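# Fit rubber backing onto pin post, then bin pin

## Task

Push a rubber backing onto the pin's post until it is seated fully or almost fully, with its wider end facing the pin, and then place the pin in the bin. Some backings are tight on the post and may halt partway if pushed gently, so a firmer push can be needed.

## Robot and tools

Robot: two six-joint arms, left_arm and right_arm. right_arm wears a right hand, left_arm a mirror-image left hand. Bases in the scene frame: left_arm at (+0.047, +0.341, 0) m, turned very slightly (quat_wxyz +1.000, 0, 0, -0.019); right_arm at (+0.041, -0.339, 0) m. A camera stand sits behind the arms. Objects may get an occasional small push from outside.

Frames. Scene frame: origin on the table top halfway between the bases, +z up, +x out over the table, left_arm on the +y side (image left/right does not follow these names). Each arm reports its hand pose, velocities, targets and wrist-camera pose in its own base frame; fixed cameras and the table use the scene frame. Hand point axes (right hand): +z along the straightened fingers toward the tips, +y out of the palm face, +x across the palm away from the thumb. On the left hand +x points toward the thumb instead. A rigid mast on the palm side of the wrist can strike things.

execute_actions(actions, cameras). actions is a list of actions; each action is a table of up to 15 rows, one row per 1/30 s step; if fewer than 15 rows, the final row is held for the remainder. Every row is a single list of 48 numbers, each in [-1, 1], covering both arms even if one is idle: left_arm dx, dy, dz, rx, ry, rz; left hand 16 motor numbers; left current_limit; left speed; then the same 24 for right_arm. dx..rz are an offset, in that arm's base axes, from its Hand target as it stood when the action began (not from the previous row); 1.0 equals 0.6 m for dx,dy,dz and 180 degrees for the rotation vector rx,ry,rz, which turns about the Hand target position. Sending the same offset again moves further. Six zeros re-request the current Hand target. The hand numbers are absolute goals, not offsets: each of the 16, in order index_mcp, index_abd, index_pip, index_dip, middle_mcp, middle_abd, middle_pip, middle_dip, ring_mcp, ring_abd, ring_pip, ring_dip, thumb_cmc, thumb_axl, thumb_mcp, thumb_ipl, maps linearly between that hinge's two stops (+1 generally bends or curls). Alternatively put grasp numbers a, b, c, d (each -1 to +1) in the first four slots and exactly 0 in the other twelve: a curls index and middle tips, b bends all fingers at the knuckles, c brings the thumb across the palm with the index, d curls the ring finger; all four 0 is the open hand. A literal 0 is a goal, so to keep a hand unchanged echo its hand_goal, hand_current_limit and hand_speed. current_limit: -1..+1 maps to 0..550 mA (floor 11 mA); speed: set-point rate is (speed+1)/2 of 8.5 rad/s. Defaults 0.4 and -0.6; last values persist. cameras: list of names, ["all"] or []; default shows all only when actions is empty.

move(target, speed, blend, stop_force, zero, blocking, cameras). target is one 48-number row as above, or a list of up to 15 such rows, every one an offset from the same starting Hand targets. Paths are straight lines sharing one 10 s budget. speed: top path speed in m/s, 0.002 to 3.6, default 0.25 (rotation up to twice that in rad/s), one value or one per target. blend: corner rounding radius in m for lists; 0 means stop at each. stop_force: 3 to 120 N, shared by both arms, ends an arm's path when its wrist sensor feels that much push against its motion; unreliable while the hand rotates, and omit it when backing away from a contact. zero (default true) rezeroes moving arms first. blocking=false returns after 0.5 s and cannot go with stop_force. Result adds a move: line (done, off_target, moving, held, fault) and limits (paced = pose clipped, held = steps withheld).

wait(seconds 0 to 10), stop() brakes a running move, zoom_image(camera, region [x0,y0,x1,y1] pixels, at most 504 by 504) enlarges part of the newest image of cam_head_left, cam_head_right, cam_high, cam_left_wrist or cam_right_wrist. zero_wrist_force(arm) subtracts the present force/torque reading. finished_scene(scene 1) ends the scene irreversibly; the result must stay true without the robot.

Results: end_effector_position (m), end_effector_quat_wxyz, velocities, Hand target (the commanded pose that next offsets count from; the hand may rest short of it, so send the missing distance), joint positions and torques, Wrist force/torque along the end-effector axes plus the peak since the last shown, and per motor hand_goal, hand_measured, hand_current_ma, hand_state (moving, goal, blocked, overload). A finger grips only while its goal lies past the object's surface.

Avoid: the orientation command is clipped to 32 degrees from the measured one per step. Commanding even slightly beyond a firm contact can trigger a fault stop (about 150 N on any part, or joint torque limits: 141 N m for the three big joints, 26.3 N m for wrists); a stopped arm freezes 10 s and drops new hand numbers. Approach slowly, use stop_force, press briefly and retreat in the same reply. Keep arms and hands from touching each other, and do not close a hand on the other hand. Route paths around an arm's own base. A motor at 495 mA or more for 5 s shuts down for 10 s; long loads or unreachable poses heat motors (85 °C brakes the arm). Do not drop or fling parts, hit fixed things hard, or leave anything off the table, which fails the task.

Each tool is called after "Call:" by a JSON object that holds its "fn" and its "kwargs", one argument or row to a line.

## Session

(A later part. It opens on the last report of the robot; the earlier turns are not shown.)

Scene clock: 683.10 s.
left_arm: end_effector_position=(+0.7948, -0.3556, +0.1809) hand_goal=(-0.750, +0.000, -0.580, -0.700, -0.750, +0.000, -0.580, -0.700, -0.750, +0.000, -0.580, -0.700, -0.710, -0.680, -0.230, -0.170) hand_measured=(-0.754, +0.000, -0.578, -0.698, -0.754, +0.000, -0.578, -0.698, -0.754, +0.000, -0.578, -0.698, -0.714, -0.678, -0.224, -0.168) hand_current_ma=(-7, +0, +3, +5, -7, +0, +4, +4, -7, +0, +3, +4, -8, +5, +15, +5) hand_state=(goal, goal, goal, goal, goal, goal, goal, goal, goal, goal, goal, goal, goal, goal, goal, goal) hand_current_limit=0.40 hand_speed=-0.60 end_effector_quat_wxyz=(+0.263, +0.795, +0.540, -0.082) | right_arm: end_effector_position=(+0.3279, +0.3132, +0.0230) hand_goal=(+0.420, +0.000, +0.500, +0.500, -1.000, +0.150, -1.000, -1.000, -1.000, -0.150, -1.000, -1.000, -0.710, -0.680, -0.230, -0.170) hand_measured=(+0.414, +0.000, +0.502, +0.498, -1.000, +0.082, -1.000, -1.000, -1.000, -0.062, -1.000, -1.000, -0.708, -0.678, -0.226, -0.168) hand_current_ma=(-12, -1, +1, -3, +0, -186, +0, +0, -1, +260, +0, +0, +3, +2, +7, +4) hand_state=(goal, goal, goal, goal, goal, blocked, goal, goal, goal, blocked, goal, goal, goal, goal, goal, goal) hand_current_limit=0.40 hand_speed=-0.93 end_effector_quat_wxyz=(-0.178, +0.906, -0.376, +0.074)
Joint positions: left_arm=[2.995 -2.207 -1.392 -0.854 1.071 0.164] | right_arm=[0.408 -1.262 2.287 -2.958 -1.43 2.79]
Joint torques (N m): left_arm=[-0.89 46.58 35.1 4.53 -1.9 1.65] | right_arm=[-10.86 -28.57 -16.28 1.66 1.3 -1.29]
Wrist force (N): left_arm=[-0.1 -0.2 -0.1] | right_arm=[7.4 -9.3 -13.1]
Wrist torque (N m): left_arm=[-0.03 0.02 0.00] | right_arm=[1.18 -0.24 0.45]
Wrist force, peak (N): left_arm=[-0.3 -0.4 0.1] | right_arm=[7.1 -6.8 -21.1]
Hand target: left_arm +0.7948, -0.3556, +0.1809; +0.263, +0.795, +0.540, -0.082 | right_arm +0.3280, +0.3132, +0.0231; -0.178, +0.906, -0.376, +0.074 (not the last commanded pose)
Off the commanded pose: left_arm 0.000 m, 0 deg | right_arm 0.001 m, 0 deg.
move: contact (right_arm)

Call:
{"fn": "move", "kwargs": {
  "target": [0,0,0,0,0,0,0,0,0,0,0,0,0,0,0,0,0,0,0,0,0,0,0.4,-0.6,0.025,0.025,-0.002,0,0,0,0.42,0.0,0.5,0.5,-1,0.15,-1,-1,-1,-0.15,-1,-1,-0.71,-0.68,-0.23,-0.17,0.4,-0.93],
  "speed": 0.02,
  "cameras": ["cam_right_wrist"]
}}

Call:
{"fn": "zoom_image", "kwargs": {
  "camera": "cam_right_wrist",
  "region": [225, 210, 275, 260]
}}

Scene clock: 684.80 s.
left_arm: end_effector_position=(+0.7948, -0.3556, +0.1809) hand_goal=(-0.750, +0.000, -0.580, -0.700, -0.750, +0.000, -0.580, -0.700, -0.750, +0.000, -0.580, -0.700, -0.710, -0.680, -0.230, -0.170) hand_measured=(-0.754, +0.000, -0.578, -0.698, -0.754, +0.000, -0.578, -0.698, -0.754, +0.000, -0.578, -0.698, -0.714, -0.678, -0.224, -0.168) hand_current_ma=(-7, +0, +3, +5, -7, +0, +4, +4, -7, +0, +3, +4, -8, +5, +15, +5) hand_state=(goal, goal, goal, goal, goal, goal, goal, goal, goal, goal, goal, goal, goal, goal, goal, goal) hand_current_limit=0.40 hand_speed=-0.60 end_effector_quat_wxyz=(+0.263, +0.795, +0.540, -0.082) | right_arm: end_effector_position=(+0.3430, +0.3282, +0.0219) hand_goal=(+0.420, +0.000, +0.500, +0.500, -1.000, +0.150, -1.000, -1.000, -1.000, -0.150, -1.000, -1.000, -0.710, -0.680, -0.230, -0.170) hand_measured=(+0.414, +0.000, +0.502, +0.498, -1.002, +0.082, -1.000, -1.000, -1.002, -0.064, -1.002, -1.000, -0.708, -0.678, -0.226, -0.168) hand_current_ma=(-12, -1, +1, -3, -2, -186, -1, +0, -2, +249, -1, +0, +3, +2, +7, +4) hand_state=(goal, goal, goal, goal, goal, blocked, goal, goal, goal, blocked, goal, goal, goal, goal, goal, goal) hand_current_limit=0.40 hand_speed=-0.93 end_effector_quat_wxyz=(-0.178, +0.906, -0.376, +0.074)
Joint positions: left_arm=[2.995 -2.207 -1.392 -0.854 1.071 0.164] | right_arm=[0.425 -1.223 2.229 -2.942 -1.437 2.807]
Joint torques (N m): left_arm=[-1.09 46.88 35.58 4.46 -1.89 1.74] | right_arm=[13.31 1.74 -14.25 6.26 -1.35 1.86]
Wrist force (N): left_arm=[-0.2 -0.1 0.1] | right_arm=[6.5 -11.4 -45.3]
Wrist torque (N m): left_arm=[-0.02 0.04 -0.01] | right_arm=[5.21 1.07 0.10]
Wrist force, peak (N): left_arm=[-0.3 -0.5 0.2] | right_arm=[6.3 -11.7 -45.7]
Hand target: left_arm +0.7948, -0.3556, +0.1809; +0.263, +0.795, +0.540, -0.082 | right_arm +0.3430, +0.3282, +0.0219; -0.178, +0.906, -0.376, +0.074
Off the commanded pose: left_arm 0.000 m, 0 deg | right_arm 0.000 m, 0 deg.
move: done
camera_calibration:
cam_right_wrist: T_world_to_cam=[[-0.961092, 0.143517, -0.236018, 0.319773], [-0.179204, 0.326268, 0.928135, -0.133232], [0.210209, 0.934319, -0.287855, -0.25463], [0, 0, 0, 1]] pos_world=[0.336981, 0.235483, 0.125833]
Images, in order (width x height): cam_right_wrist 616x616.

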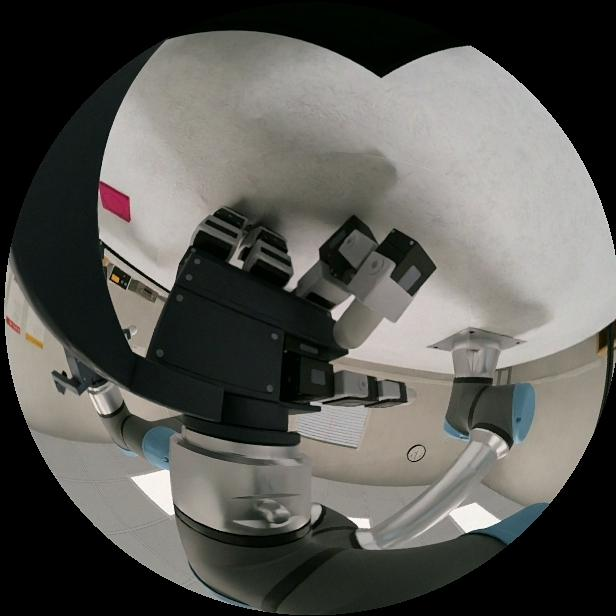

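Scaled by 10.080 from the camera's 616x616 image, which has a finer 880x880 frame.

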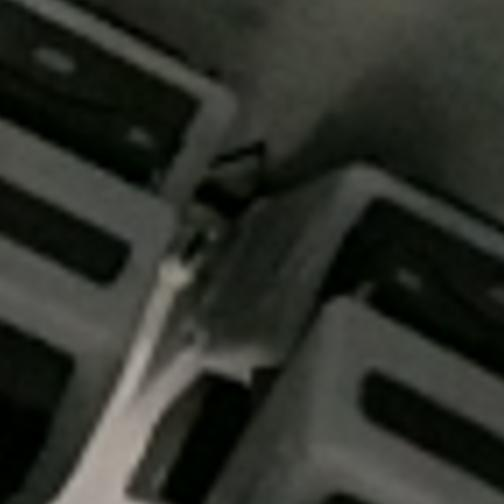

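Call:
{"fn": "move", "kwargs": {
  "target": [0,0,0,0,0,0,0,0,0,0,0,0,0,0,0,0,0,0,0,0,0,0,0.4,-0.6,0.02,0.02,0.0,0,0,0,0.42,0.0,0.5,0.5,-1,0.15,-1,-1,-1,-0.15,-1,-1,-0.71,-0.68,-0.23,-0.17,0.4,-0.93],
  "speed": 0.02
}}

Call:
{"fn": "move", "kwargs": {
  "target": [0,0,0,0,0,0,0,0,0,0,0,0,0,0,0,0,0,0,0,0,0,0,0.4,-0.6,0,0,0.04,0,0,0,0.42,0.0,0.5,0.5,-1,0.15,-1,-1,-1,-0.15,-1,-1,-0.71,-0.68,-0.23,-0.17,0.4,-0.93],
  "speed": 0.05,
  "cameras": ["cam_right_wrist"]
}}

Call:
{"fn": "zoom_image", "kwargs": {
  "camera": "cam_right_wrist",
  "region": [225, 200, 275, 250]
}}

Scene clock: 686.40 s.
left_arm: end_effector_position=(+0.7948, -0.3556, +0.1809) hand_goal=(-0.750, +0.000, -0.580, -0.700, -0.750, +0.000, -0.580, -0.700, -0.750, +0.000, -0.580, -0.700, -0.710, -0.680, -0.230, -0.170) hand_measured=(-0.754, +0.000, -0.578, -0.698, -0.754, +0.000, -0.578, -0.698, -0.754, +0.000, -0.578, -0.698, -0.714, -0.678, -0.224, -0.168) hand_current_ma=(-7, +0, +3, +5, -7, +0, +4, +4, -7, +0, +3, +4, -8, +5, +15, +5) hand_state=(goal, goal, goal, goal, goal, goal, goal, goal, goal, goal, goal, goal, goal, goal, goal, goal) hand_current_limit=0.40 hand_speed=-0.60 end_effector_quat_wxyz=(+0.263, +0.795, +0.540, -0.082) | right_arm: end_effector_position=(+0.3550, +0.3402, +0.0219) hand_goal=(+0.420, +0.000, +0.500, +0.500, -1.000, +0.150, -1.000, -1.000, -1.000, -0.150, -1.000, -1.000, -0.710, -0.680, -0.230, -0.170) hand_measured=(+0.414, +0.000, +0.502, +0.498, -1.002, +0.082, -1.002, -1.000, -1.002, -0.064, -1.002, -1.000, -0.708, -0.678, -0.226, -0.168) hand_current_ma=(-12, -1, +1, -3, -2, -186, -1, +0, -3, +249, -1, +0, +3, +2, +7, +4) hand_state=(goal, goal, goal, goal, goal, blocked, goal, goal, goal, blocked, goal, goal, goal, goal, goal, goal) hand_current_limit=0.40 hand_speed=-0.93 end_effector_quat_wxyz=(-0.178, +0.906, -0.376, +0.074)
Joint positions: left_arm=[2.995 -2.207 -1.392 -0.854 1.071 0.164] | right_arm=[0.438 -1.195 2.181 -2.924 -1.441 2.819]
Joint torques (N m): left_arm=[-0.78 47.37 35.2 4.45 -2.06 1.62] | right_arm=[13.56 0.92 -13.58 6.34 -1.4 1.93]
Wrist force (N): left_arm=[-0.2 -0.2 -0.1] | right_arm=[6.0 -12.0 -47.1]
Wrist torque (N m): left_arm=[-0.03 0.03 0.00] | right_arm=[5.39 1.15 0.06]
Wrist force, peak (N): left_arm=[-0.2 -0.4 0.0] | right_arm=[6.5 -12.6 -48.6]
Hand target: left_arm +0.7948, -0.3556, +0.1809; +0.263, +0.795, +0.540, -0.082 | right_arm +0.3550, +0.3402, +0.0219; -0.178, +0.906, -0.376, +0.074
Off the commanded pose: left_arm 0.000 m, 0 deg | right_arm 0.000 m, 0 deg.
move: done

Scene clock: 687.37 s.
left_arm: end_effector_position=(+0.7948, -0.3556, +0.1809) hand_goal=(-0.750, +0.000, -0.580, -0.700, -0.750, +0.000, -0.580, -0.700, -0.750, +0.000, -0.580, -0.700, -0.710, -0.680, -0.230, -0.170) hand_measured=(-0.754, +0.000, -0.578, -0.698, -0.754, +0.000, -0.578, -0.698, -0.754, +0.000, -0.578, -0.698, -0.714, -0.678, -0.224, -0.168) hand_current_ma=(-7, +0, +3, +5, -7, +0, +4, +4, -7, +0, +3, +4, -8, +5, +15, +5) hand_state=(goal, goal, goal, goal, goal, goal, goal, goal, goal, goal, goal, goal, goal, goal, goal, goal) hand_current_limit=0.40 hand_speed=-0.60 end_effector_quat_wxyz=(+0.263, +0.795, +0.540, -0.082) | right_arm: end_effector_position=(+0.3549, +0.3402, +0.0458) hand_goal=(+0.420, +0.000, +0.500, +0.500, -1.000, +0.150, -1.000, -1.000, -1.000, -0.150, -1.000, -1.000, -0.710, -0.680, -0.230, -0.170) hand_measured=(+0.414, +0.000, +0.502, +0.498, -0.994, +0.082, -1.000, -1.000, -0.996, -0.064, -1.000, -1.000, -0.708, -0.678, -0.226, -0.168) hand_current_ma=(-12, -1, +1, -3, +13, -186, +0, +0, +8, +249, +0, +0, +3, +2, +7, +4) hand_state=(goal, goal, goal, goal, goal, blocked, goal, goal, goal, blocked, goal, goal, goal, goal, goal, goal) hand_current_limit=0.40 hand_speed=-0.93 end_effector_quat_wxyz=(-0.178, +0.906, -0.376, +0.074)
Joint positions: left_arm=[2.995 -2.207 -1.392 -0.854 1.071 0.164] | right_arm=[0.438 -1.25 2.167 -2.854 -1.441 2.819]
Joint torques (N m): left_arm=[-1.65 47.11 35.47 4.42 -1.93 1.71] | right_arm=[7.24 -37.66 -28.84 -0.86 -0.28 -0.28]
Wrist force (N): left_arm=[0.0 -0.2 0.1] | right_arm=[6.5 -3.8 -0.9]
Wrist torque (N m): left_arm=[-0.04 0.02 0.01] | right_arm=[-0.27 -0.89 0.42]
Wrist force, peak (N): left_arm=[-0.2 -0.3 0.2] | right_arm=[6.3 -12.7 -47.5]
Hand target: left_arm +0.7948, -0.3556, +0.1809; +0.263, +0.795, +0.540, -0.082 | right_arm +0.3550, +0.3402, +0.0459; -0.178, +0.906, -0.376, +0.074
Off the commanded pose: left_arm 0.000 m, 0 deg | right_arm 0.000 m, 0 deg.
move: done
camera_calibration:
cam_right_wrist: T_world_to_cam=[[-0.961168, 0.143489, -0.235727, 0.335214], [-0.178898, 0.326415, 0.928143, -0.157324], [0.210123, 0.934272, -0.28807, -0.261411], [0, 0, 0, 1]] pos_world=[0.34898, 0.247482, 0.149734]
Images, in order (width x height): cam_right_wrist 616x616.

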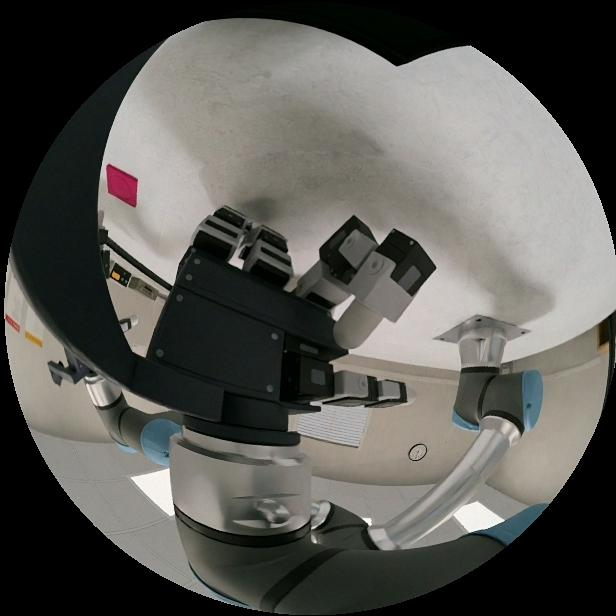

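Scaled by 10.080 from the camera's 616x616 image, which has a finer 880x880 frame.

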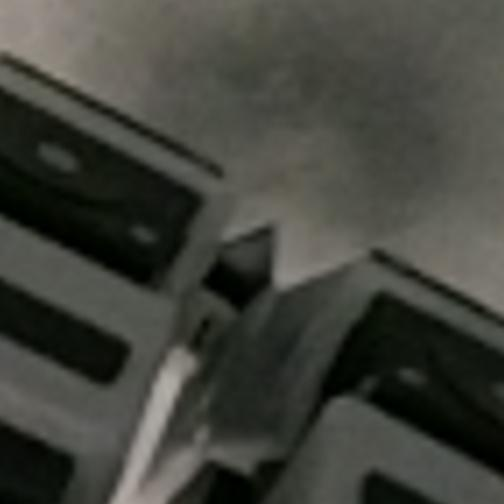

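Call:
{"fn": "move", "kwargs": {
  "target": [0,0,0,0,0,0,0,0,0,0,0,0,0,0,0,0,0,0,0,0,0,0,0.4,-0.6,0,0,-0.035,0,0,0,0.42,0.0,0.5,0.5,-1,0.15,-1,-1,-1,-0.15,-1,-1,-0.71,-0.68,-0.23,-0.17,0.4,-0.93],
  "speed": 0.015,
  "stop_force": 4
}}

Call:
{"fn": "move", "kwargs": {
  "target": [
    [0,0,0,0,0,0,0,0,0,0,0,0,0,0,0,0,0,0,0,0,0,0,0.4,-0.6,0,0,0,0,0,0,0.42,0.0,0.5,0.5,-1,-0.05,-1,-1,-1,0.08,-1,-1,-0.71,-0.68,-0.23,-0.17,0.4,-0.9],
    [0,0,0,0,0,0,0,0,0,0,0,0,0,0,0,0,0,0,0,0,0,0,0.4,-0.6,0,0,0.06,0,0,0,0.42,0.0,0.5,0.5,-1,-0.05,-1,-1,-1,0.08,-1,-1,-0.71,-0.68,-0.23,-0.17,0.4,-0.9]
  ],
  "speed": 0.06,
  "cameras": ["cam_right_wrist"]
}}

Call:
{"fn": "zoom_image", "kwargs": {
  "camera": "cam_right_wrist",
  "region": [226, 184, 276, 234]
}}

Scene clock: 690.10 s.
left_arm: end_effector_position=(+0.7948, -0.3556, +0.1809) hand_goal=(-0.750, +0.000, -0.580, -0.700, -0.750, +0.000, -0.580, -0.700, -0.750, +0.000, -0.580, -0.700, -0.710, -0.680, -0.230, -0.170) hand_measured=(-0.754, +0.000, -0.578, -0.698, -0.754, +0.000, -0.578, -0.698, -0.754, +0.000, -0.578, -0.698, -0.714, -0.678, -0.224, -0.168) hand_current_ma=(-7, +0, +3, +5, -7, +0, +4, +4, -7, +0, +3, +4, -8, +5, +15, +5) hand_state=(goal, goal, goal, goal, goal, goal, goal, goal, goal, goal, goal, goal, goal, goal, goal, goal) hand_current_limit=0.40 hand_speed=-0.60 end_effector_quat_wxyz=(+0.263, +0.795, +0.540, -0.082) | right_arm: end_effector_position=(+0.3550, +0.3402, +0.0249) hand_goal=(+0.420, +0.000, +0.500, +0.500, -1.000, +0.150, -1.000, -1.000, -1.000, -0.150, -1.000, -1.000, -0.710, -0.680, -0.230, -0.170) hand_measured=(+0.414, +0.000, +0.502, +0.498, -0.994, +0.082, -1.000, -1.000, -0.996, -0.064, -1.000, -1.000, -0.708, -0.678, -0.226, -0.168) hand_current_ma=(-12, -1, +1, -3, +13, -186, +0, +0, +8, +249, +0, +0, +3, +2, +7, +4) hand_state=(goal, goal, goal, goal, goal, blocked, goal, goal, goal, blocked, goal, goal, goal, goal, goal, goal) hand_current_limit=0.40 hand_speed=-0.93 end_effector_quat_wxyz=(-0.178, +0.906, -0.376, +0.074)
Joint positions: left_arm=[2.995 -2.207 -1.392 -0.854 1.071 0.164] | right_arm=[0.438 -1.202 2.179 -2.915 -1.441 2.819]
Joint torques (N m): left_arm=[-0.96 47.49 35.17 4.54 -1.81 1.65] | right_arm=[-8.66 -22.63 -0.48 -4.39 0.58 -0.58]
Wrist force (N): left_arm=[-0.2 -0.2 0.1] | right_arm=[6.3 -4.1 -1.5]
Wrist torque (N m): left_arm=[-0.04 0.04 0.00] | right_arm=[-0.18 -0.83 0.39]
Wrist force, peak (N): left_arm=[-0.4 -0.4 -0.1] | right_arm=[6.6 -4.1 -1.6]
Hand target: left_arm +0.7948, -0.3556, +0.1809; +0.263, +0.795, +0.540, -0.082 | right_arm +0.3550, +0.3402, +0.0249; -0.178, +0.906, -0.376, +0.074
Off the commanded pose: left_arm 0.000 m, 0 deg | right_arm 0.000 m, 0 deg.
move: done

Scene clock: 692.00 s.
left_arm: end_effector_position=(+0.7948, -0.3556, +0.1809) hand_goal=(-0.750, +0.000, -0.580, -0.700, -0.750, +0.000, -0.580, -0.700, -0.750, +0.000, -0.580, -0.700, -0.710, -0.680, -0.230, -0.170) hand_measured=(-0.754, +0.000, -0.578, -0.698, -0.754, +0.000, -0.578, -0.698, -0.754, +0.000, -0.578, -0.698, -0.714, -0.678, -0.224, -0.168) hand_current_ma=(-7, +0, +3, +5, -7, +0, +4, +4, -7, +0, +3, +4, -8, +5, +15, +5) hand_state=(goal, goal, goal, goal, goal, goal, goal, goal, goal, goal, goal, goal, goal, goal, goal, goal) hand_current_limit=0.40 hand_speed=-0.60 end_effector_quat_wxyz=(+0.263, +0.795, +0.540, -0.082) | right_arm: end_effector_position=(+0.3550, +0.3402, +0.0608) hand_goal=(+0.420, +0.000, +0.500, +0.500, -1.000, -0.050, -1.000, -1.000, -1.000, +0.080, -1.000, -1.000, -0.710, -0.680, -0.230, -0.170) hand_measured=(+0.414, +0.000, +0.502, +0.498, -0.994, -0.046, -1.000, -1.000, -0.994, +0.076, -1.000, -1.000, -0.708, -0.678, -0.226, -0.168) hand_current_ma=(-12, -1, +1, -3, +13, +4, +0, +0, +9, -4, +0, +0, +3, +2, +7, +4) hand_state=(goal, goal, goal, goal, goal, goal, goal, goal, goal, goal, goal, goal, goal, goal, goal, goal) hand_current_limit=0.40 hand_speed=-0.90 end_effector_quat_wxyz=(-0.178, +0.906, -0.376, +0.074)
Joint positions: left_arm=[2.995 -2.207 -1.392 -0.854 1.071 0.164] | right_arm=[0.438 -1.283 2.156 -2.81 -1.441 2.819]
Joint torques (N m): left_arm=[-0.65 47.52 36.46 4.5 -2 1.54] | right_arm=[5.22 -35.74 -28.76 -0.65 -0.16 -1.08]
Wrist force (N): left_arm=[-0.1 -0.2 0.2] | right_arm=[6.3 -3.8 -0.9]
Wrist torque (N m): left_arm=[-0.06 0.03 0.00] | right_arm=[-0.27 -0.85 0.42]
Wrist force, peak (N): left_arm=[-0.3 -0.3 0.2] | right_arm=[6.5 -3.9 -1.5]
Hand target: left_arm +0.7948, -0.3556, +0.1809; +0.263, +0.795, +0.540, -0.082 | right_arm +0.3550, +0.3402, +0.0609; -0.178, +0.906, -0.376, +0.074
Off the commanded pose: left_arm 0.000 m, 0 deg | right_arm 0.000 m, 0 deg.
move: done
camera_calibration:
cam_right_wrist: T_world_to_cam=[[-0.961168, 0.143489, -0.235727, 0.338846], [-0.178898, 0.326415, 0.928143, -0.171229], [0.210123, 0.934272, -0.28807, -0.257111], [0, 0, 0, 1]] pos_world=[0.34908, 0.247482, 0.164734]
Images, in order (width x height): cam_right_wrist 616x616.

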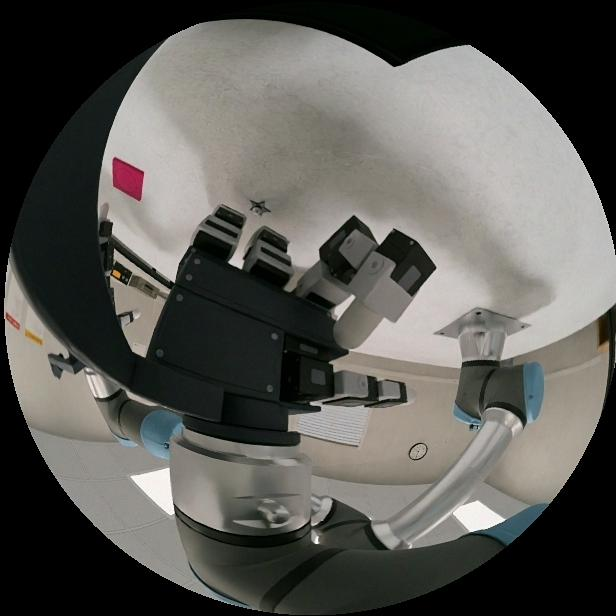

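Scaled by 10.080 from the camera's 616x616 image, which has a finer 880x880 frame.

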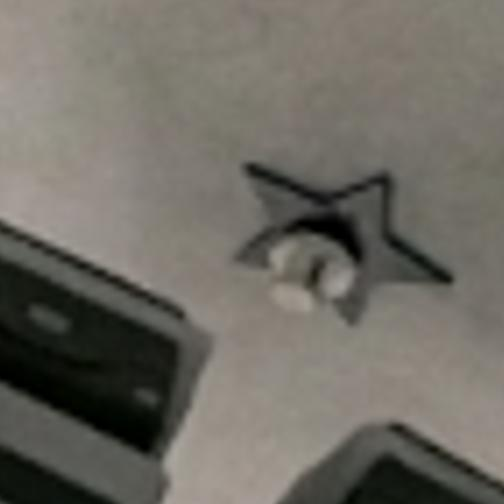

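Call:
{"fn": "execute_actions", "kwargs": {
  "actions": []
}}

Scene clock: 693.37 s.
left_arm: end_effector_position=(+0.7948, -0.3556, +0.1809) hand_goal=(-0.750, +0.000, -0.580, -0.700, -0.750, +0.000, -0.580, -0.700, -0.750, +0.000, -0.580, -0.700, -0.710, -0.680, -0.230, -0.170) hand_measured=(-0.754, +0.000, -0.578, -0.698, -0.754, +0.000, -0.578, -0.698, -0.754, +0.000, -0.578, -0.698, -0.714, -0.678, -0.224, -0.168) hand_current_ma=(-7, +0, +3, +5, -7, +0, +4, +4, -7, +0, +3, +4, -8, +5, +15, +5) hand_state=(goal, goal, goal, goal, goal, goal, goal, goal, goal, goal, goal, goal, goal, goal, goal, goal) hand_current_limit=0.40 hand_speed=-0.60 end_effector_quat_wxyz=(+0.263, +0.795, +0.540, -0.082) | right_arm: end_effector_position=(+0.3550, +0.3402, +0.0609) hand_goal=(+0.420, +0.000, +0.500, +0.500, -1.000, -0.050, -1.000, -1.000, -1.000, +0.080, -1.000, -1.000, -0.710, -0.680, -0.230, -0.170) hand_measured=(+0.414, +0.000, +0.502, +0.498, -0.994, -0.046, -1.000, -1.000, -0.994, +0.076, -1.000, -1.000, -0.708, -0.678, -0.226, -0.168) hand_current_ma=(-12, -1, +1, -3, +13, +4, +0, +0, +9, -4, +0, +0, +3, +2, +7, +4) hand_state=(goal, goal, goal, goal, goal, goal, goal, goal, goal, goal, goal, goal, goal, goal, goal, goal) hand_current_limit=0.40 hand_speed=-0.90 end_effector_quat_wxyz=(-0.178, +0.906, -0.376, +0.074)
Joint positions: left_arm=[2.995 -2.207 -1.392 -0.854 1.071 0.164] | right_arm=[0.438 -1.284 2.156 -2.81 -1.441 2.819]
Joint velocities: within noise
Joint torques (N m): left_arm=[-1.16 46.87 35.04 4.32 -1.92 1.57] | right_arm=[7.39 -35.84 -29.56 -0.82 -0.22 -1.36]
Motor temperatures (°C): left_arm=[26 27 32 39 41 38] | right_arm=[36 32 35 37 40 39]
Wrist force (N): left_arm=[-0.1 -0.2 -0.1] | right_arm=[6.2 -3.7 -1.0]
Wrist torque (N m): left_arm=[-0.04 0.02 0.00] | right_arm=[-0.26 -0.84 0.41]
Wrist force, peak (N): left_arm=[-0.2 -0.4 -0.2] | right_arm=[6.4 -4.1 -0.7]
Hand target: left_arm +0.7948, -0.3556, +0.1809; +0.263, +0.795, +0.540, -0.082 | right_arm +0.3550, +0.3402, +0.0609; -0.178, +0.906, -0.376, +0.074
Off the commanded pose: left_arm 0.000 m, 0 deg | right_arm 0.000 m, 0 deg.
camera_calibration:
cam_right_wrist: T_world_to_cam=[[-0.961168, 0.143489, -0.235727, 0.33887], [-0.178898, 0.326415, 0.928143, -0.171321], [0.210123, 0.934272, -0.28807, -0.257082], [0, 0, 0, 1]] pos_world=[0.34908, 0.247482, 0.164834]

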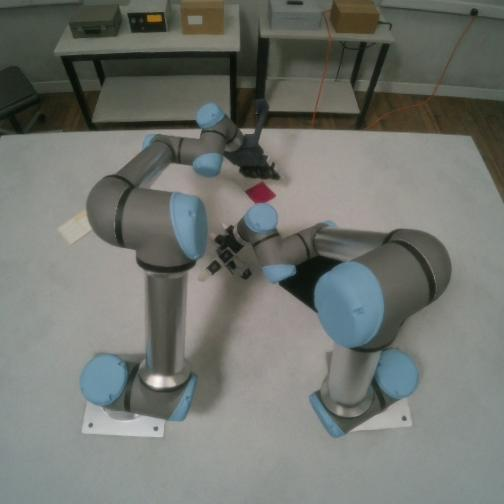

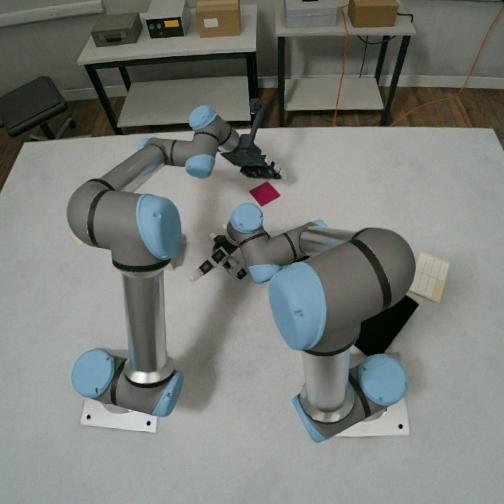

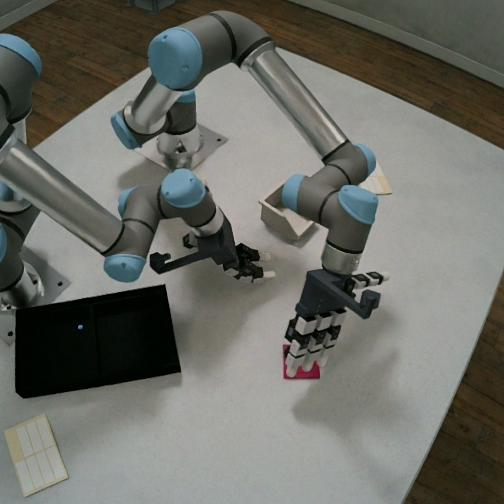

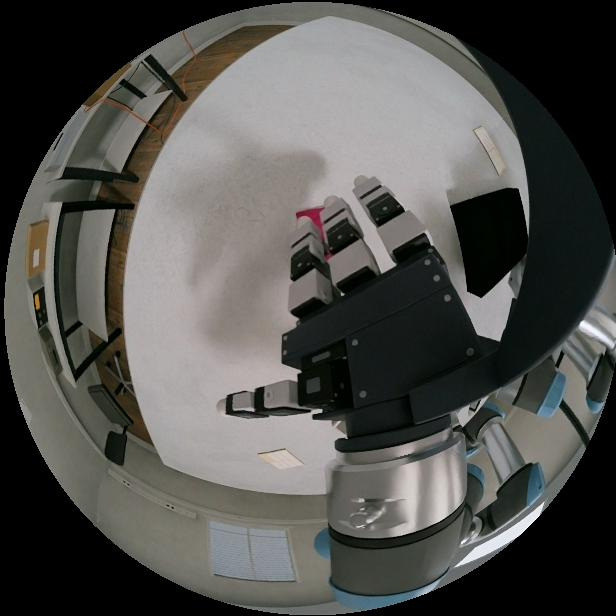

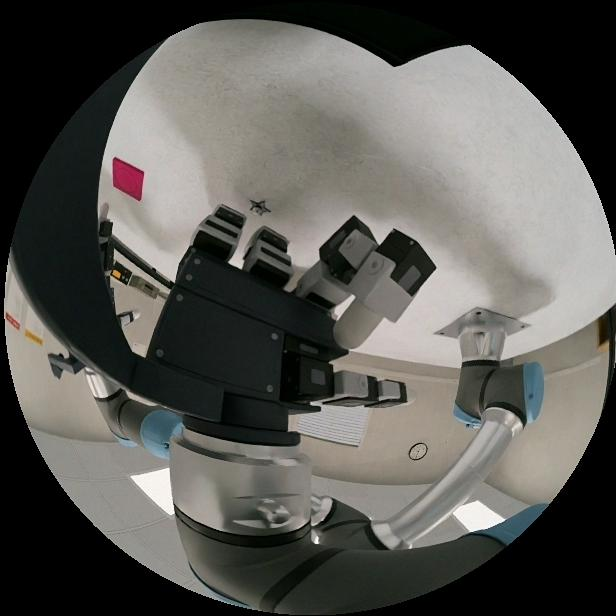

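Call:
{"fn": "zoom_image", "kwargs": {
  "camera": "cam_right_wrist",
  "region": [240, 190, 280, 230]
}}

Call:
{"fn": "zoom_image", "kwargs": {
  "camera": "cam_high",
  "region": [0, 270, 200, 430]
}}

Scaled by 12.600 from the camera's 616x616 image, which has a finer 880x880 frame.

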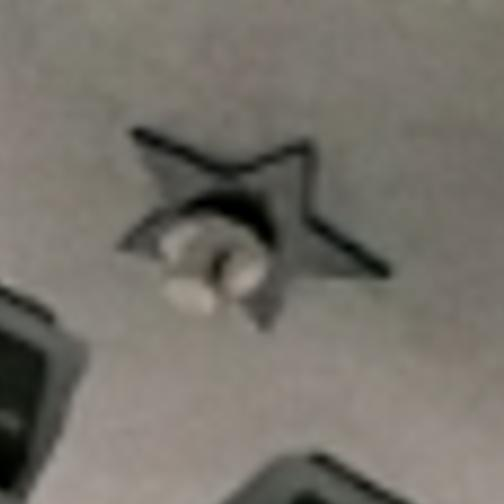

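Scaled by 2.520 from the camera's 504x504 image, which has a finer 720x720 frame.

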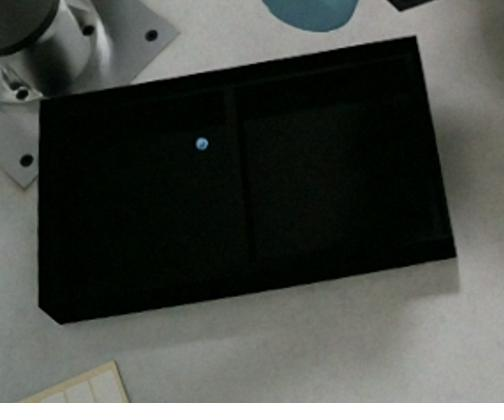

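Call:
{"fn": "zoom_image", "kwargs": {
  "camera": "cam_high",
  "region": [220, 290, 380, 420]
}}

Call:
{"fn": "zoom_image", "kwargs": {
  "camera": "cam_left_wrist",
  "region": [250, 160, 410, 290]
}}

Call:
{"fn": "zoom_image", "kwargs": {
  "camera": "cam_right_wrist",
  "region": [80, 130, 190, 230]
}}

Call:
{"fn": "zoom_image", "kwargs": {
  "camera": "cam_high",
  "region": [220, 150, 360, 270]
}}

Scaled by 3.150 from the camera's 504x504 image, which has a finer 720x720 frame.

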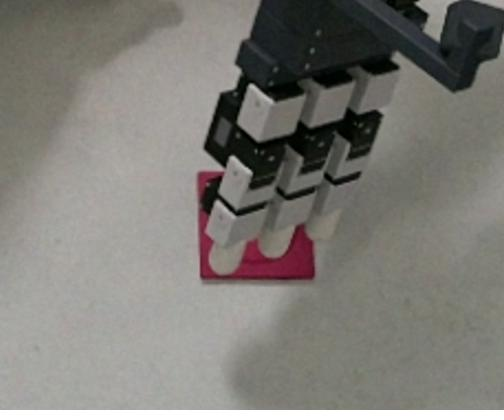

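Scaled by 3.150 from the camera's 616x616 image, which has a finer 880x880 frame.

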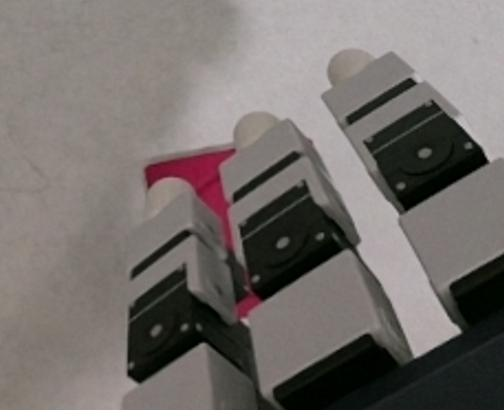

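Scaled by 4.582 from the camera's 616x616 image, which has a finer 880x880 frame.

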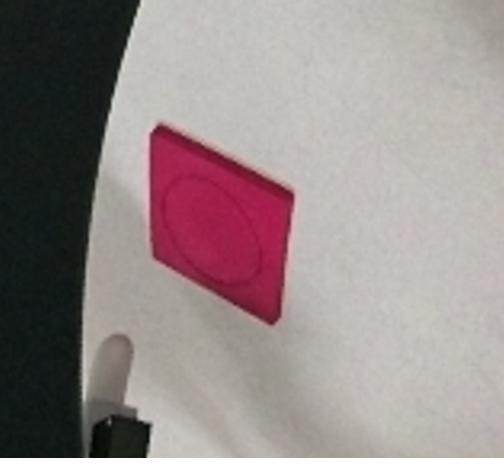

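Scaled by 3.600 from the camera's 504x504 image, which has a finer 720x720 frame.

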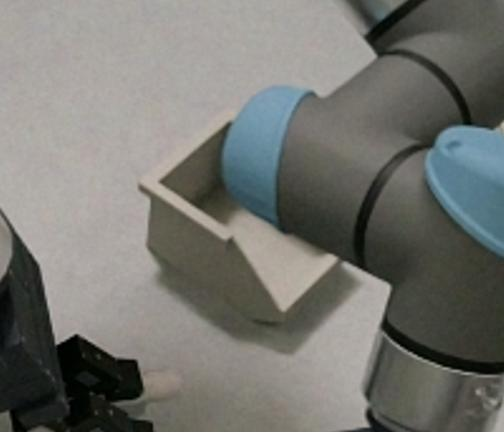

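Call:
{"fn": "move", "kwargs": {
  "target": [
    [0,0,0.3667,0,0,0, 0,0,0,0,0,0,0,0,0,0,0,0,0,0,0,0, 0.4,-0.6, 0,0,0,0,0,0, 0.42,0.0,0.5,0.5,-1,-0.05,-1,-1,-1,0.08,-1,-1,-0.71,-0.68,-0.23,-0.17,0.4,-0.9],
    [-0.1213,0.266,0.3667,-0.0240,0.3120,0.5616, 0,0,0,0,0,0,0,0,0,0,0,0,0,0,0,0, 0.4,-0.6, 0,0,0,0,0,0, 0.42,0.0,0.5,0.5,-1,-0.05,-1,-1,-1,0.08,-1,-1,-0.71,-0.68,-0.23,-0.17,0.4,-0.9]
  ],
  "speed": 0.4,
  "blend": 0.03,
  "cameras": ["cam_high","cam_head_left"]
}}

Scene clock: 707.93 s.
left_arm: end_effector_position=(+0.7220, -0.1959, +0.4009) hand_goal=(-0.750, +0.000, -0.580, -0.700, -0.750, +0.000, -0.580, -0.700, -0.750, +0.000, -0.580, -0.700, -0.710, -0.680, -0.230, -0.170) hand_measured=(-0.748, +0.000, -0.578, -0.698, -0.748, +0.000, -0.578, -0.698, -0.748, +0.000, -0.578, -0.698, -0.710, -0.678, -0.224, -0.168) hand_current_ma=(+5, +0, +3, +5, +4, +0, +4, +4, +5, +0, +3, +4, +1, +5, +15, +5) hand_state=(goal, goal, goal, goal, goal, goal, goal, goal, goal, goal, goal, goal, goal, goal, goal, goal) hand_current_limit=0.40 hand_speed=-0.60 end_effector_quat_wxyz=(+0.004, -0.019, +0.981, -0.193) | right_arm: end_effector_position=(+0.3550, +0.3402, +0.0609) hand_goal=(+0.420, +0.000, +0.500, +0.500, -1.000, -0.050, -1.000, -1.000, -1.000, +0.080, -1.000, -1.000, -0.710, -0.680, -0.230, -0.170) hand_measured=(+0.414, +0.000, +0.502, +0.498, -0.994, -0.046, -1.000, -1.000, -0.994, +0.076, -1.000, -1.000, -0.708, -0.678, -0.226, -0.168) hand_current_ma=(-12, -1, +1, -3, +13, +4, +0, +0, +9, -4, +0, +0, +3, +2, +7, +4) hand_state=(goal, goal, goal, goal, goal, goal, goal, goal, goal, goal, goal, goal, goal, goal, goal, goal) hand_current_limit=0.40 hand_speed=-0.90 end_effector_quat_wxyz=(-0.178, +0.906, -0.376, +0.074)
Joint positions: left_arm=[3.07 -2.403 -0.226 -2.038 1.184 -1.689] | right_arm=[0.438 -1.284 2.156 -2.81 -1.441 2.819]
Joint torques (N m): left_arm=[9.08 42.21 35.47 1.08 0.76 -2.37] | right_arm=[11.67 -35.28 -29.83 -0.97 -0.73 -1.36]
Wrist force (N): left_arm=[0.5 -2.5 0.0] | right_arm=[6.2 -3.6 -0.9]
Wrist torque (N m): left_arm=[-0.16 0.01 0.22] | right_arm=[-0.26 -0.84 0.41]
Wrist force, peak (N): left_arm=[0.1 -2.7 0.0] | right_arm=[6.7 -3.9 -1.1]
Hand target: left_arm +0.7220, -0.1960, +0.4009; +0.004, -0.019, +0.981, -0.193 | right_arm +0.3550, +0.3402, +0.0609; -0.178, +0.906, -0.376, +0.074
Off the commanded pose: left_arm 0.000 m, 0 deg | right_arm 0.000 m, 0 deg.
move: done
Images, in order (width x height): cam_head_left 504x504, cam_high 504x504.

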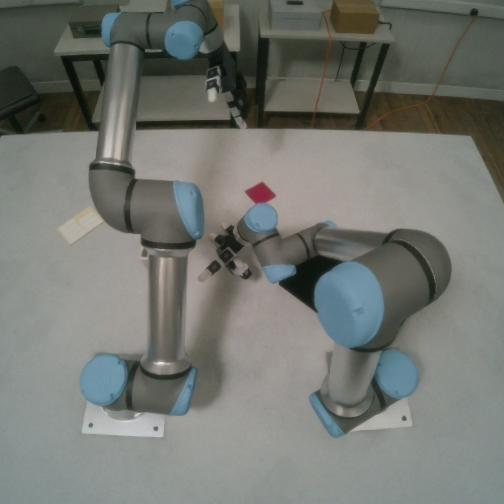

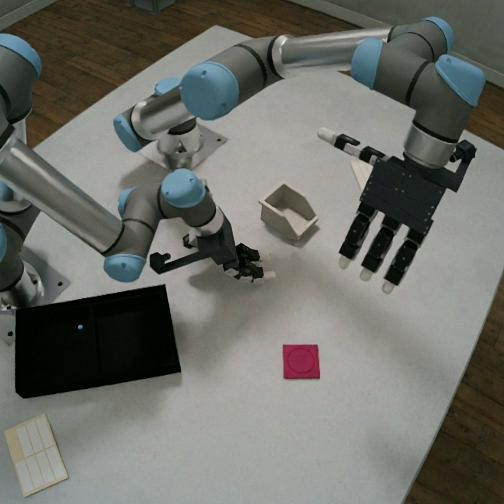

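Call:
{"fn": "move", "kwargs": {
  "target": [
    [0,0,0,0,0,0, -1,0,-1,-1,-1,0,-1,-1,-1,0,-1,-1,-0.71,-0.68,-0.23,-0.17, 0.4,-0.6, 0,0,0,0,0,0, 0.42,0.0,0.5,0.5,-1,-0.05,-1,-1,-1,0.08,-1,-1,-0.71,-0.68,-0.23,-0.17,0.4,-0.9],
    [0,0,-0.5667,0,0,0, -1,0,-1,-1,-1,0,-1,-1,-1,0,-1,-1,-0.71,-0.68,-0.23,-0.17, 0.4,-0.6, 0,0,0,0,0,0, 0.42,0.0,0.5,0.5,-1,-0.05,-1,-1,-1,0.08,-1,-1,-0.71,-0.68,-0.23,-0.17,0.4,-0.9]
  ],
  "speed": 0.3,
  "cameras": ["cam_high","cam_left_wrist","cam_right_wrist"]
}}

Scene clock: 710.70 s.
left_arm: end_effector_position=(+0.7220, -0.1959, +0.0610) hand_goal=(-1.000, +0.000, -1.000, -1.000, -1.000, +0.000, -1.000, -1.000, -1.000, +0.000, -1.000, -1.000, -0.710, -0.680, -0.230, -0.170) hand_measured=(-0.982, +0.000, -0.992, -0.996, -0.986, +0.000, -0.992, -0.996, -0.984, +0.000, -0.992, -0.996, -0.708, -0.678, -0.224, -0.168) hand_current_ma=(+50, +0, +17, +7, +40, +0, +17, +7, +45, +0, +16, +7, +2, +5, +15, +5) hand_state=(goal, goal, goal, goal, goal, goal, goal, goal, goal, goal, goal, goal, goal, goal, goal, goal) hand_current_limit=0.40 hand_speed=-0.60 end_effector_quat_wxyz=(+0.004, -0.019, +0.981, -0.193) | right_arm: end_effector_position=(+0.3550, +0.3402, +0.0609) hand_goal=(+0.420, +0.000, +0.500, +0.500, -1.000, -0.050, -1.000, -1.000, -1.000, +0.080, -1.000, -1.000, -0.710, -0.680, -0.230, -0.170) hand_measured=(+0.414, +0.000, +0.502, +0.498, -0.994, -0.046, -1.000, -1.000, -0.994, +0.076, -1.000, -1.000, -0.708, -0.678, -0.226, -0.168) hand_current_ma=(-12, -1, +1, -3, +13, +4, +0, +0, +9, -4, +0, +0, +3, +2, +7, +4) hand_state=(goal, goal, goal, goal, goal, goal, goal, goal, goal, goal, goal, goal, goal, goal, goal, goal) hand_current_limit=0.40 hand_speed=-0.90 end_effector_quat_wxyz=(-0.178, +0.906, -0.376, +0.074)
Joint positions: left_arm=[3.07 -2.352 -1.218 -1.098 1.184 -1.689] | right_arm=[0.438 -1.284 2.156 -2.81 -1.441 2.819]
Joint torques (N m): left_arm=[-11.03 40.85 10.5 4.33 -2.08 -2.27] | right_arm=[12.04 -36.83 -29.04 -1.09 -0.72 -1.61]
Wrist force (N): left_arm=[0.6 -2.3 -0.1] | right_arm=[6.2 -3.8 -1.0]
Wrist torque (N m): left_arm=[-0.21 -0.02 0.23] | right_arm=[-0.27 -0.84 0.40]
Wrist force, peak (N): left_arm=[0.6 -3.1 -1.7] | right_arm=[6.6 -3.8 -1.1]
Hand target: left_arm +0.7220, -0.1960, +0.0609; +0.004, -0.019, +0.981, -0.193 | right_arm +0.3550, +0.3402, +0.0609; -0.178, +0.906, -0.376, +0.074
Off the commanded pose: left_arm 0.000 m, 0 deg | right_arm 0.000 m, 0 deg.
move: done
camera_calibration:
cam_left_wrist: T_world_to_cam=[[0.77561, -0.559574, 0.292071, -0.7242], [-0.417626, -0.107963, 0.902182, 0.159848], [-0.473305, -0.821718, -0.31743, 0.321418], [0, 0, 0, 1]] pos_world=[0.780582, -0.123871, 0.169333]
cam_right_wrist: T_world_to_cam=[[-0.961168, 0.143489, -0.235727, 0.33887], [-0.178898, 0.326415, 0.928143, -0.171321], [0.210123, 0.934272, -0.28807, -0.257082], [0, 0, 0, 1]] pos_world=[0.34908, 0.247482, 0.164834]
Images, in order (width x height): cam_high 504x504, cam_left_wrist 616x616, cam_right_wrist 616x616.

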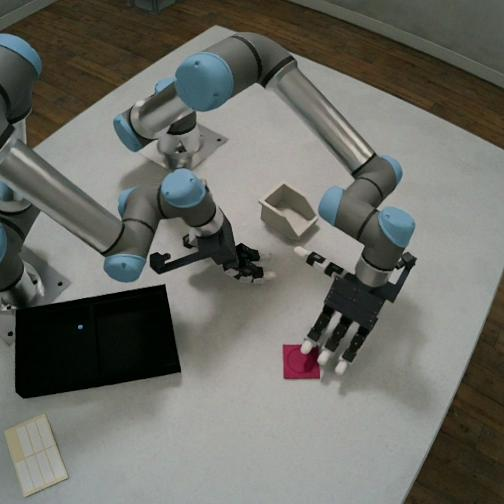

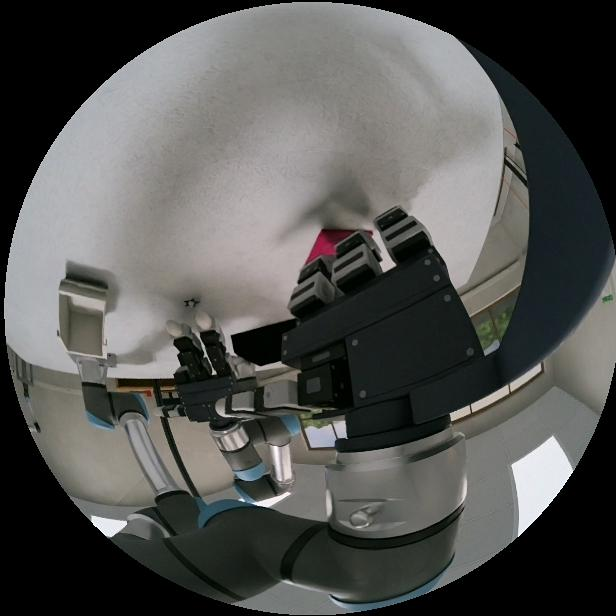

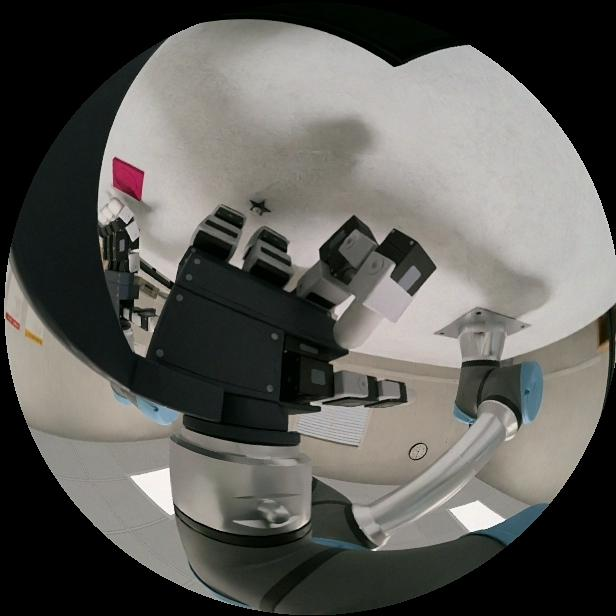

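Call:
{"fn": "move", "kwargs": {
  "target": [-0.0233,-0.0427,0,0,0,0, -1,0,-1,-1,-1,0,-1,-1,-1,0,-1,-1,-0.71,-0.68,-0.23,-0.17, 0.4,-0.6, 0,0,0,0,0,0, 0.42,0.0,0.5,0.5,-1,-0.05,-1,-1,-1,0.08,-1,-1,-0.71,-0.68,-0.23,-0.17,0.4,-0.9],
  "speed": 0.1
}}

Call:
{"fn": "move", "kwargs": {
  "target": [0,0,-0.04,0,0,0, -1,0,-1,-1,-1,0,-1,-1,-1,0,-1,-1,-0.71,-0.68,-0.23,-0.17, 0.4,-0.6, 0,0,0,0,0,0, 0.42,0.0,0.5,0.5,-1,-0.05,-1,-1,-1,0.08,-1,-1,-0.71,-0.68,-0.23,-0.17,0.4,-0.9],
  "speed": 0.1,
  "cameras": ["cam_high","cam_left_wrist","cam_right_wrist"]
}}

Scene clock: 712.50 s.
left_arm: end_effector_position=(+0.7081, -0.2214, +0.0609) hand_goal=(-1.000, +0.000, -1.000, -1.000, -1.000, +0.000, -1.000, -1.000, -1.000, +0.000, -1.000, -1.000, -0.710, -0.680, -0.230, -0.170) hand_measured=(-0.982, +0.000, -0.992, -0.996, -0.986, +0.000, -0.992, -0.996, -0.984, +0.000, -0.992, -0.996, -0.708, -0.678, -0.224, -0.168) hand_current_ma=(+50, +0, +17, +7, +40, +0, +17, +7, +45, +0, +16, +7, +2, +5, +15, +5) hand_state=(goal, goal, goal, goal, goal, goal, goal, goal, goal, goal, goal, goal, goal, goal, goal, goal) hand_current_limit=0.40 hand_speed=-0.60 end_effector_quat_wxyz=(+0.004, -0.019, +0.981, -0.193) | right_arm: end_effector_position=(+0.3550, +0.3402, +0.0609) hand_goal=(+0.420, +0.000, +0.500, +0.500, -1.000, -0.050, -1.000, -1.000, -1.000, +0.080, -1.000, -1.000, -0.710, -0.680, -0.230, -0.170) hand_measured=(+0.414, +0.000, +0.502, +0.498, -0.994, -0.046, -1.000, -1.000, -0.994, +0.076, -1.000, -1.000, -0.708, -0.678, -0.226, -0.168) hand_current_ma=(-12, -1, +1, -3, +13, +4, +0, +0, +9, -4, +0, +0, +3, +2, +7, +4) hand_state=(goal, goal, goal, goal, goal, goal, goal, goal, goal, goal, goal, goal, goal, goal, goal, goal) hand_current_limit=0.40 hand_speed=-0.90 end_effector_quat_wxyz=(-0.178, +0.906, -0.376, +0.074)
Joint positions: left_arm=[3.035 -2.339 -1.247 -1.067 1.186 -1.728] | right_arm=[0.438 -1.284 2.156 -2.81 -1.441 2.819]
Joint torques (N m): left_arm=[-10.82 62.98 12.02 4.41 0.7 -2.3] | right_arm=[11.72 -35.93 -29.59 -0.91 -0.72 -1.53]
Wrist force (N): left_arm=[0.5 -2.3 -0.2] | right_arm=[6.3 -3.6 -1.0]
Wrist torque (N m): left_arm=[-0.21 0.00 0.23] | right_arm=[-0.24 -0.86 0.43]
Wrist force, peak (N): left_arm=[0.9 -2.8 0.1] | right_arm=[6.5 -3.9 -1.1]
Hand target: left_arm +0.7080, -0.2216, +0.0609; +0.004, -0.019, +0.981, -0.193 | right_arm +0.3550, +0.3402, +0.0609; -0.178, +0.906, -0.376, +0.074
Off the commanded pose: left_arm 0.000 m, 0 deg | right_arm 0.000 m, 0 deg.
move: done

Scene clock: 713.37 s.
left_arm: end_effector_position=(+0.7080, -0.2216, +0.0370) hand_goal=(-1.000, +0.000, -1.000, -1.000, -1.000, +0.000, -1.000, -1.000, -1.000, +0.000, -1.000, -1.000, -0.710, -0.680, -0.230, -0.170) hand_measured=(-0.982, +0.000, -0.992, -0.996, -0.986, +0.000, -0.992, -0.996, -0.984, +0.000, -0.992, -0.996, -0.708, -0.678, -0.224, -0.168) hand_current_ma=(+50, +0, +17, +7, +40, +0, +17, +7, +45, +0, +16, +7, +2, +5, +15, +5) hand_state=(goal, goal, goal, goal, goal, goal, goal, goal, goal, goal, goal, goal, goal, goal, goal, goal) hand_current_limit=0.40 hand_speed=-0.60 end_effector_quat_wxyz=(+0.004, -0.019, +0.981, -0.193) | right_arm: end_effector_position=(+0.3550, +0.3402, +0.0609) hand_goal=(+0.420, +0.000, +0.500, +0.500, -1.000, -0.050, -1.000, -1.000, -1.000, +0.080, -1.000, -1.000, -0.710, -0.680, -0.230, -0.170) hand_measured=(+0.414, +0.000, +0.502, +0.498, -0.994, -0.046, -1.000, -1.000, -0.994, +0.076, -1.000, -1.000, -0.708, -0.678, -0.226, -0.168) hand_current_ma=(-12, -1, +1, -3, +13, +4, +0, +0, +9, -4, +0, +0, +3, +2, +7, +4) hand_state=(goal, goal, goal, goal, goal, goal, goal, goal, goal, goal, goal, goal, goal, goal, goal, goal) hand_current_limit=0.40 hand_speed=-0.90 end_effector_quat_wxyz=(-0.178, +0.906, -0.376, +0.074)
Joint positions: left_arm=[3.035 -2.365 -1.266 -1.022 1.186 -1.728] | right_arm=[0.438 -1.284 2.156 -2.81 -1.441 2.819]
Joint torques (N m): left_arm=[-10.5 41.53 10.59 4.58 0.69 -2.27] | right_arm=[11.37 -35.96 -29.44 -1.03 -0.8 -1.31]
Wrist force (N): left_arm=[0.5 -2.3 0.0] | right_arm=[6.3 -3.6 -1.1]
Wrist torque (N m): left_arm=[-0.24 0.01 0.22] | right_arm=[-0.24 -0.86 0.43]
Wrist force, peak (N): left_arm=[0.3 -2.7 -0.9] | right_arm=[6.6 -3.8 -1.0]
Hand target: left_arm +0.7080, -0.2216, +0.0369; +0.004, -0.019, +0.981, -0.193 | right_arm +0.3550, +0.3402, +0.0609; -0.178, +0.906, -0.376, +0.074
Off the commanded pose: left_arm 0.000 m, 0 deg | right_arm 0.000 m, 0 deg.
move: done
camera_calibration:
cam_left_wrist: T_world_to_cam=[[0.775587, -0.55958, 0.292121, -0.720724], [-0.417669, -0.107932, 0.902166, 0.172972], [-0.473305, -0.821718, -0.31743, 0.286185], [0, 0, 0, 1]] pos_world=[0.766682, -0.149471, 0.145333]
cam_right_wrist: T_world_to_cam=[[-0.961168, 0.143489, -0.235727, 0.33887], [-0.178898, 0.326415, 0.928143, -0.171321], [0.210123, 0.934272, -0.28807, -0.257082], [0, 0, 0, 1]] pos_world=[0.34908, 0.247482, 0.164834]
Images, in order (width x height): cam_high 504x504, cam_left_wrist 616x616, cam_right_wrist 616x616.

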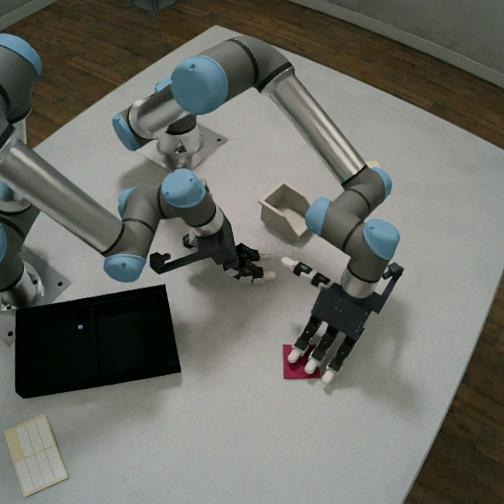

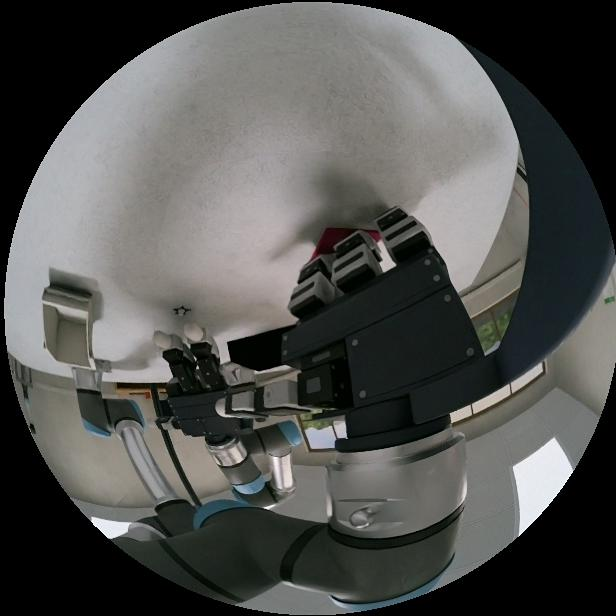

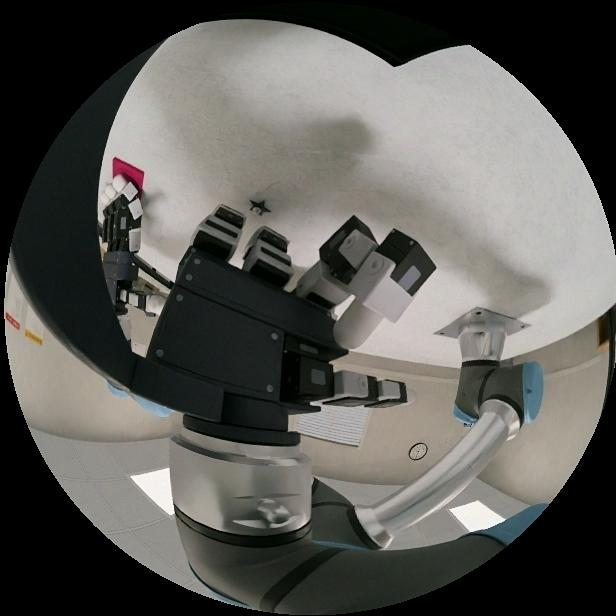

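Call:
{"fn": "zoom_image", "kwargs": {
  "camera": "cam_high",
  "region": [260, 320, 350, 400]
}}

Call:
{"fn": "zoom_image", "kwargs": {
  "camera": "cam_right_wrist",
  "region": [80, 140, 170, 230]
}}

Call:
{"fn": "zoom_image", "kwargs": {
  "camera": "cam_left_wrist",
  "region": [260, 190, 450, 330]
}}

Scaled by 5.600 from the camera's 504x504 image, which has a finer 720x720 frame.

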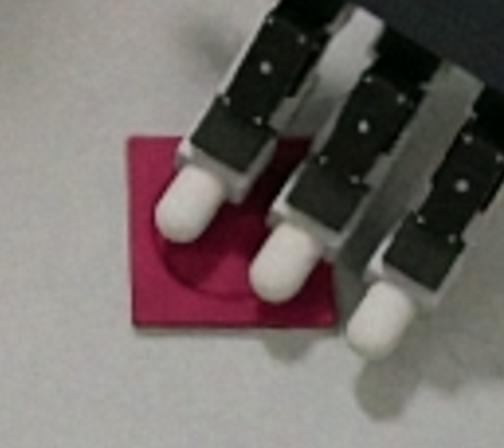

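Scaled by 5.600 from the camera's 616x616 image, which has a finer 880x880 frame.

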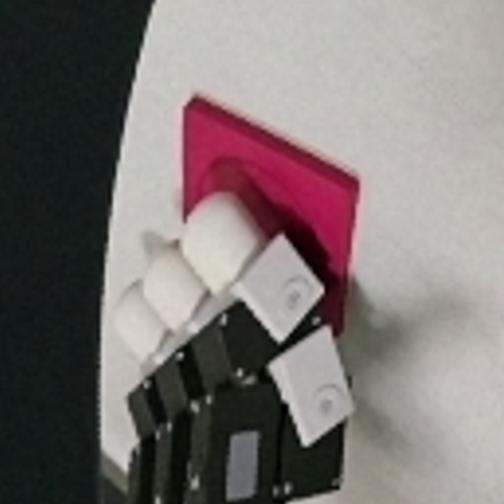

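Scaled by 2.653 from the camera's 616x616 image, which has a finer 880x880 frame.

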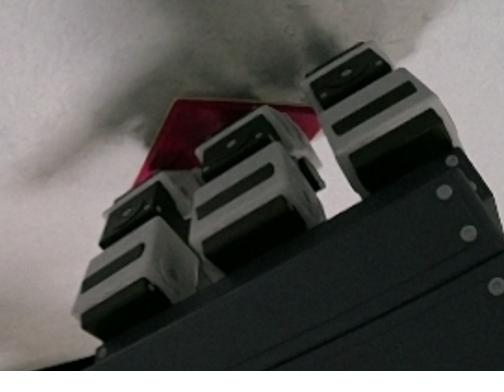

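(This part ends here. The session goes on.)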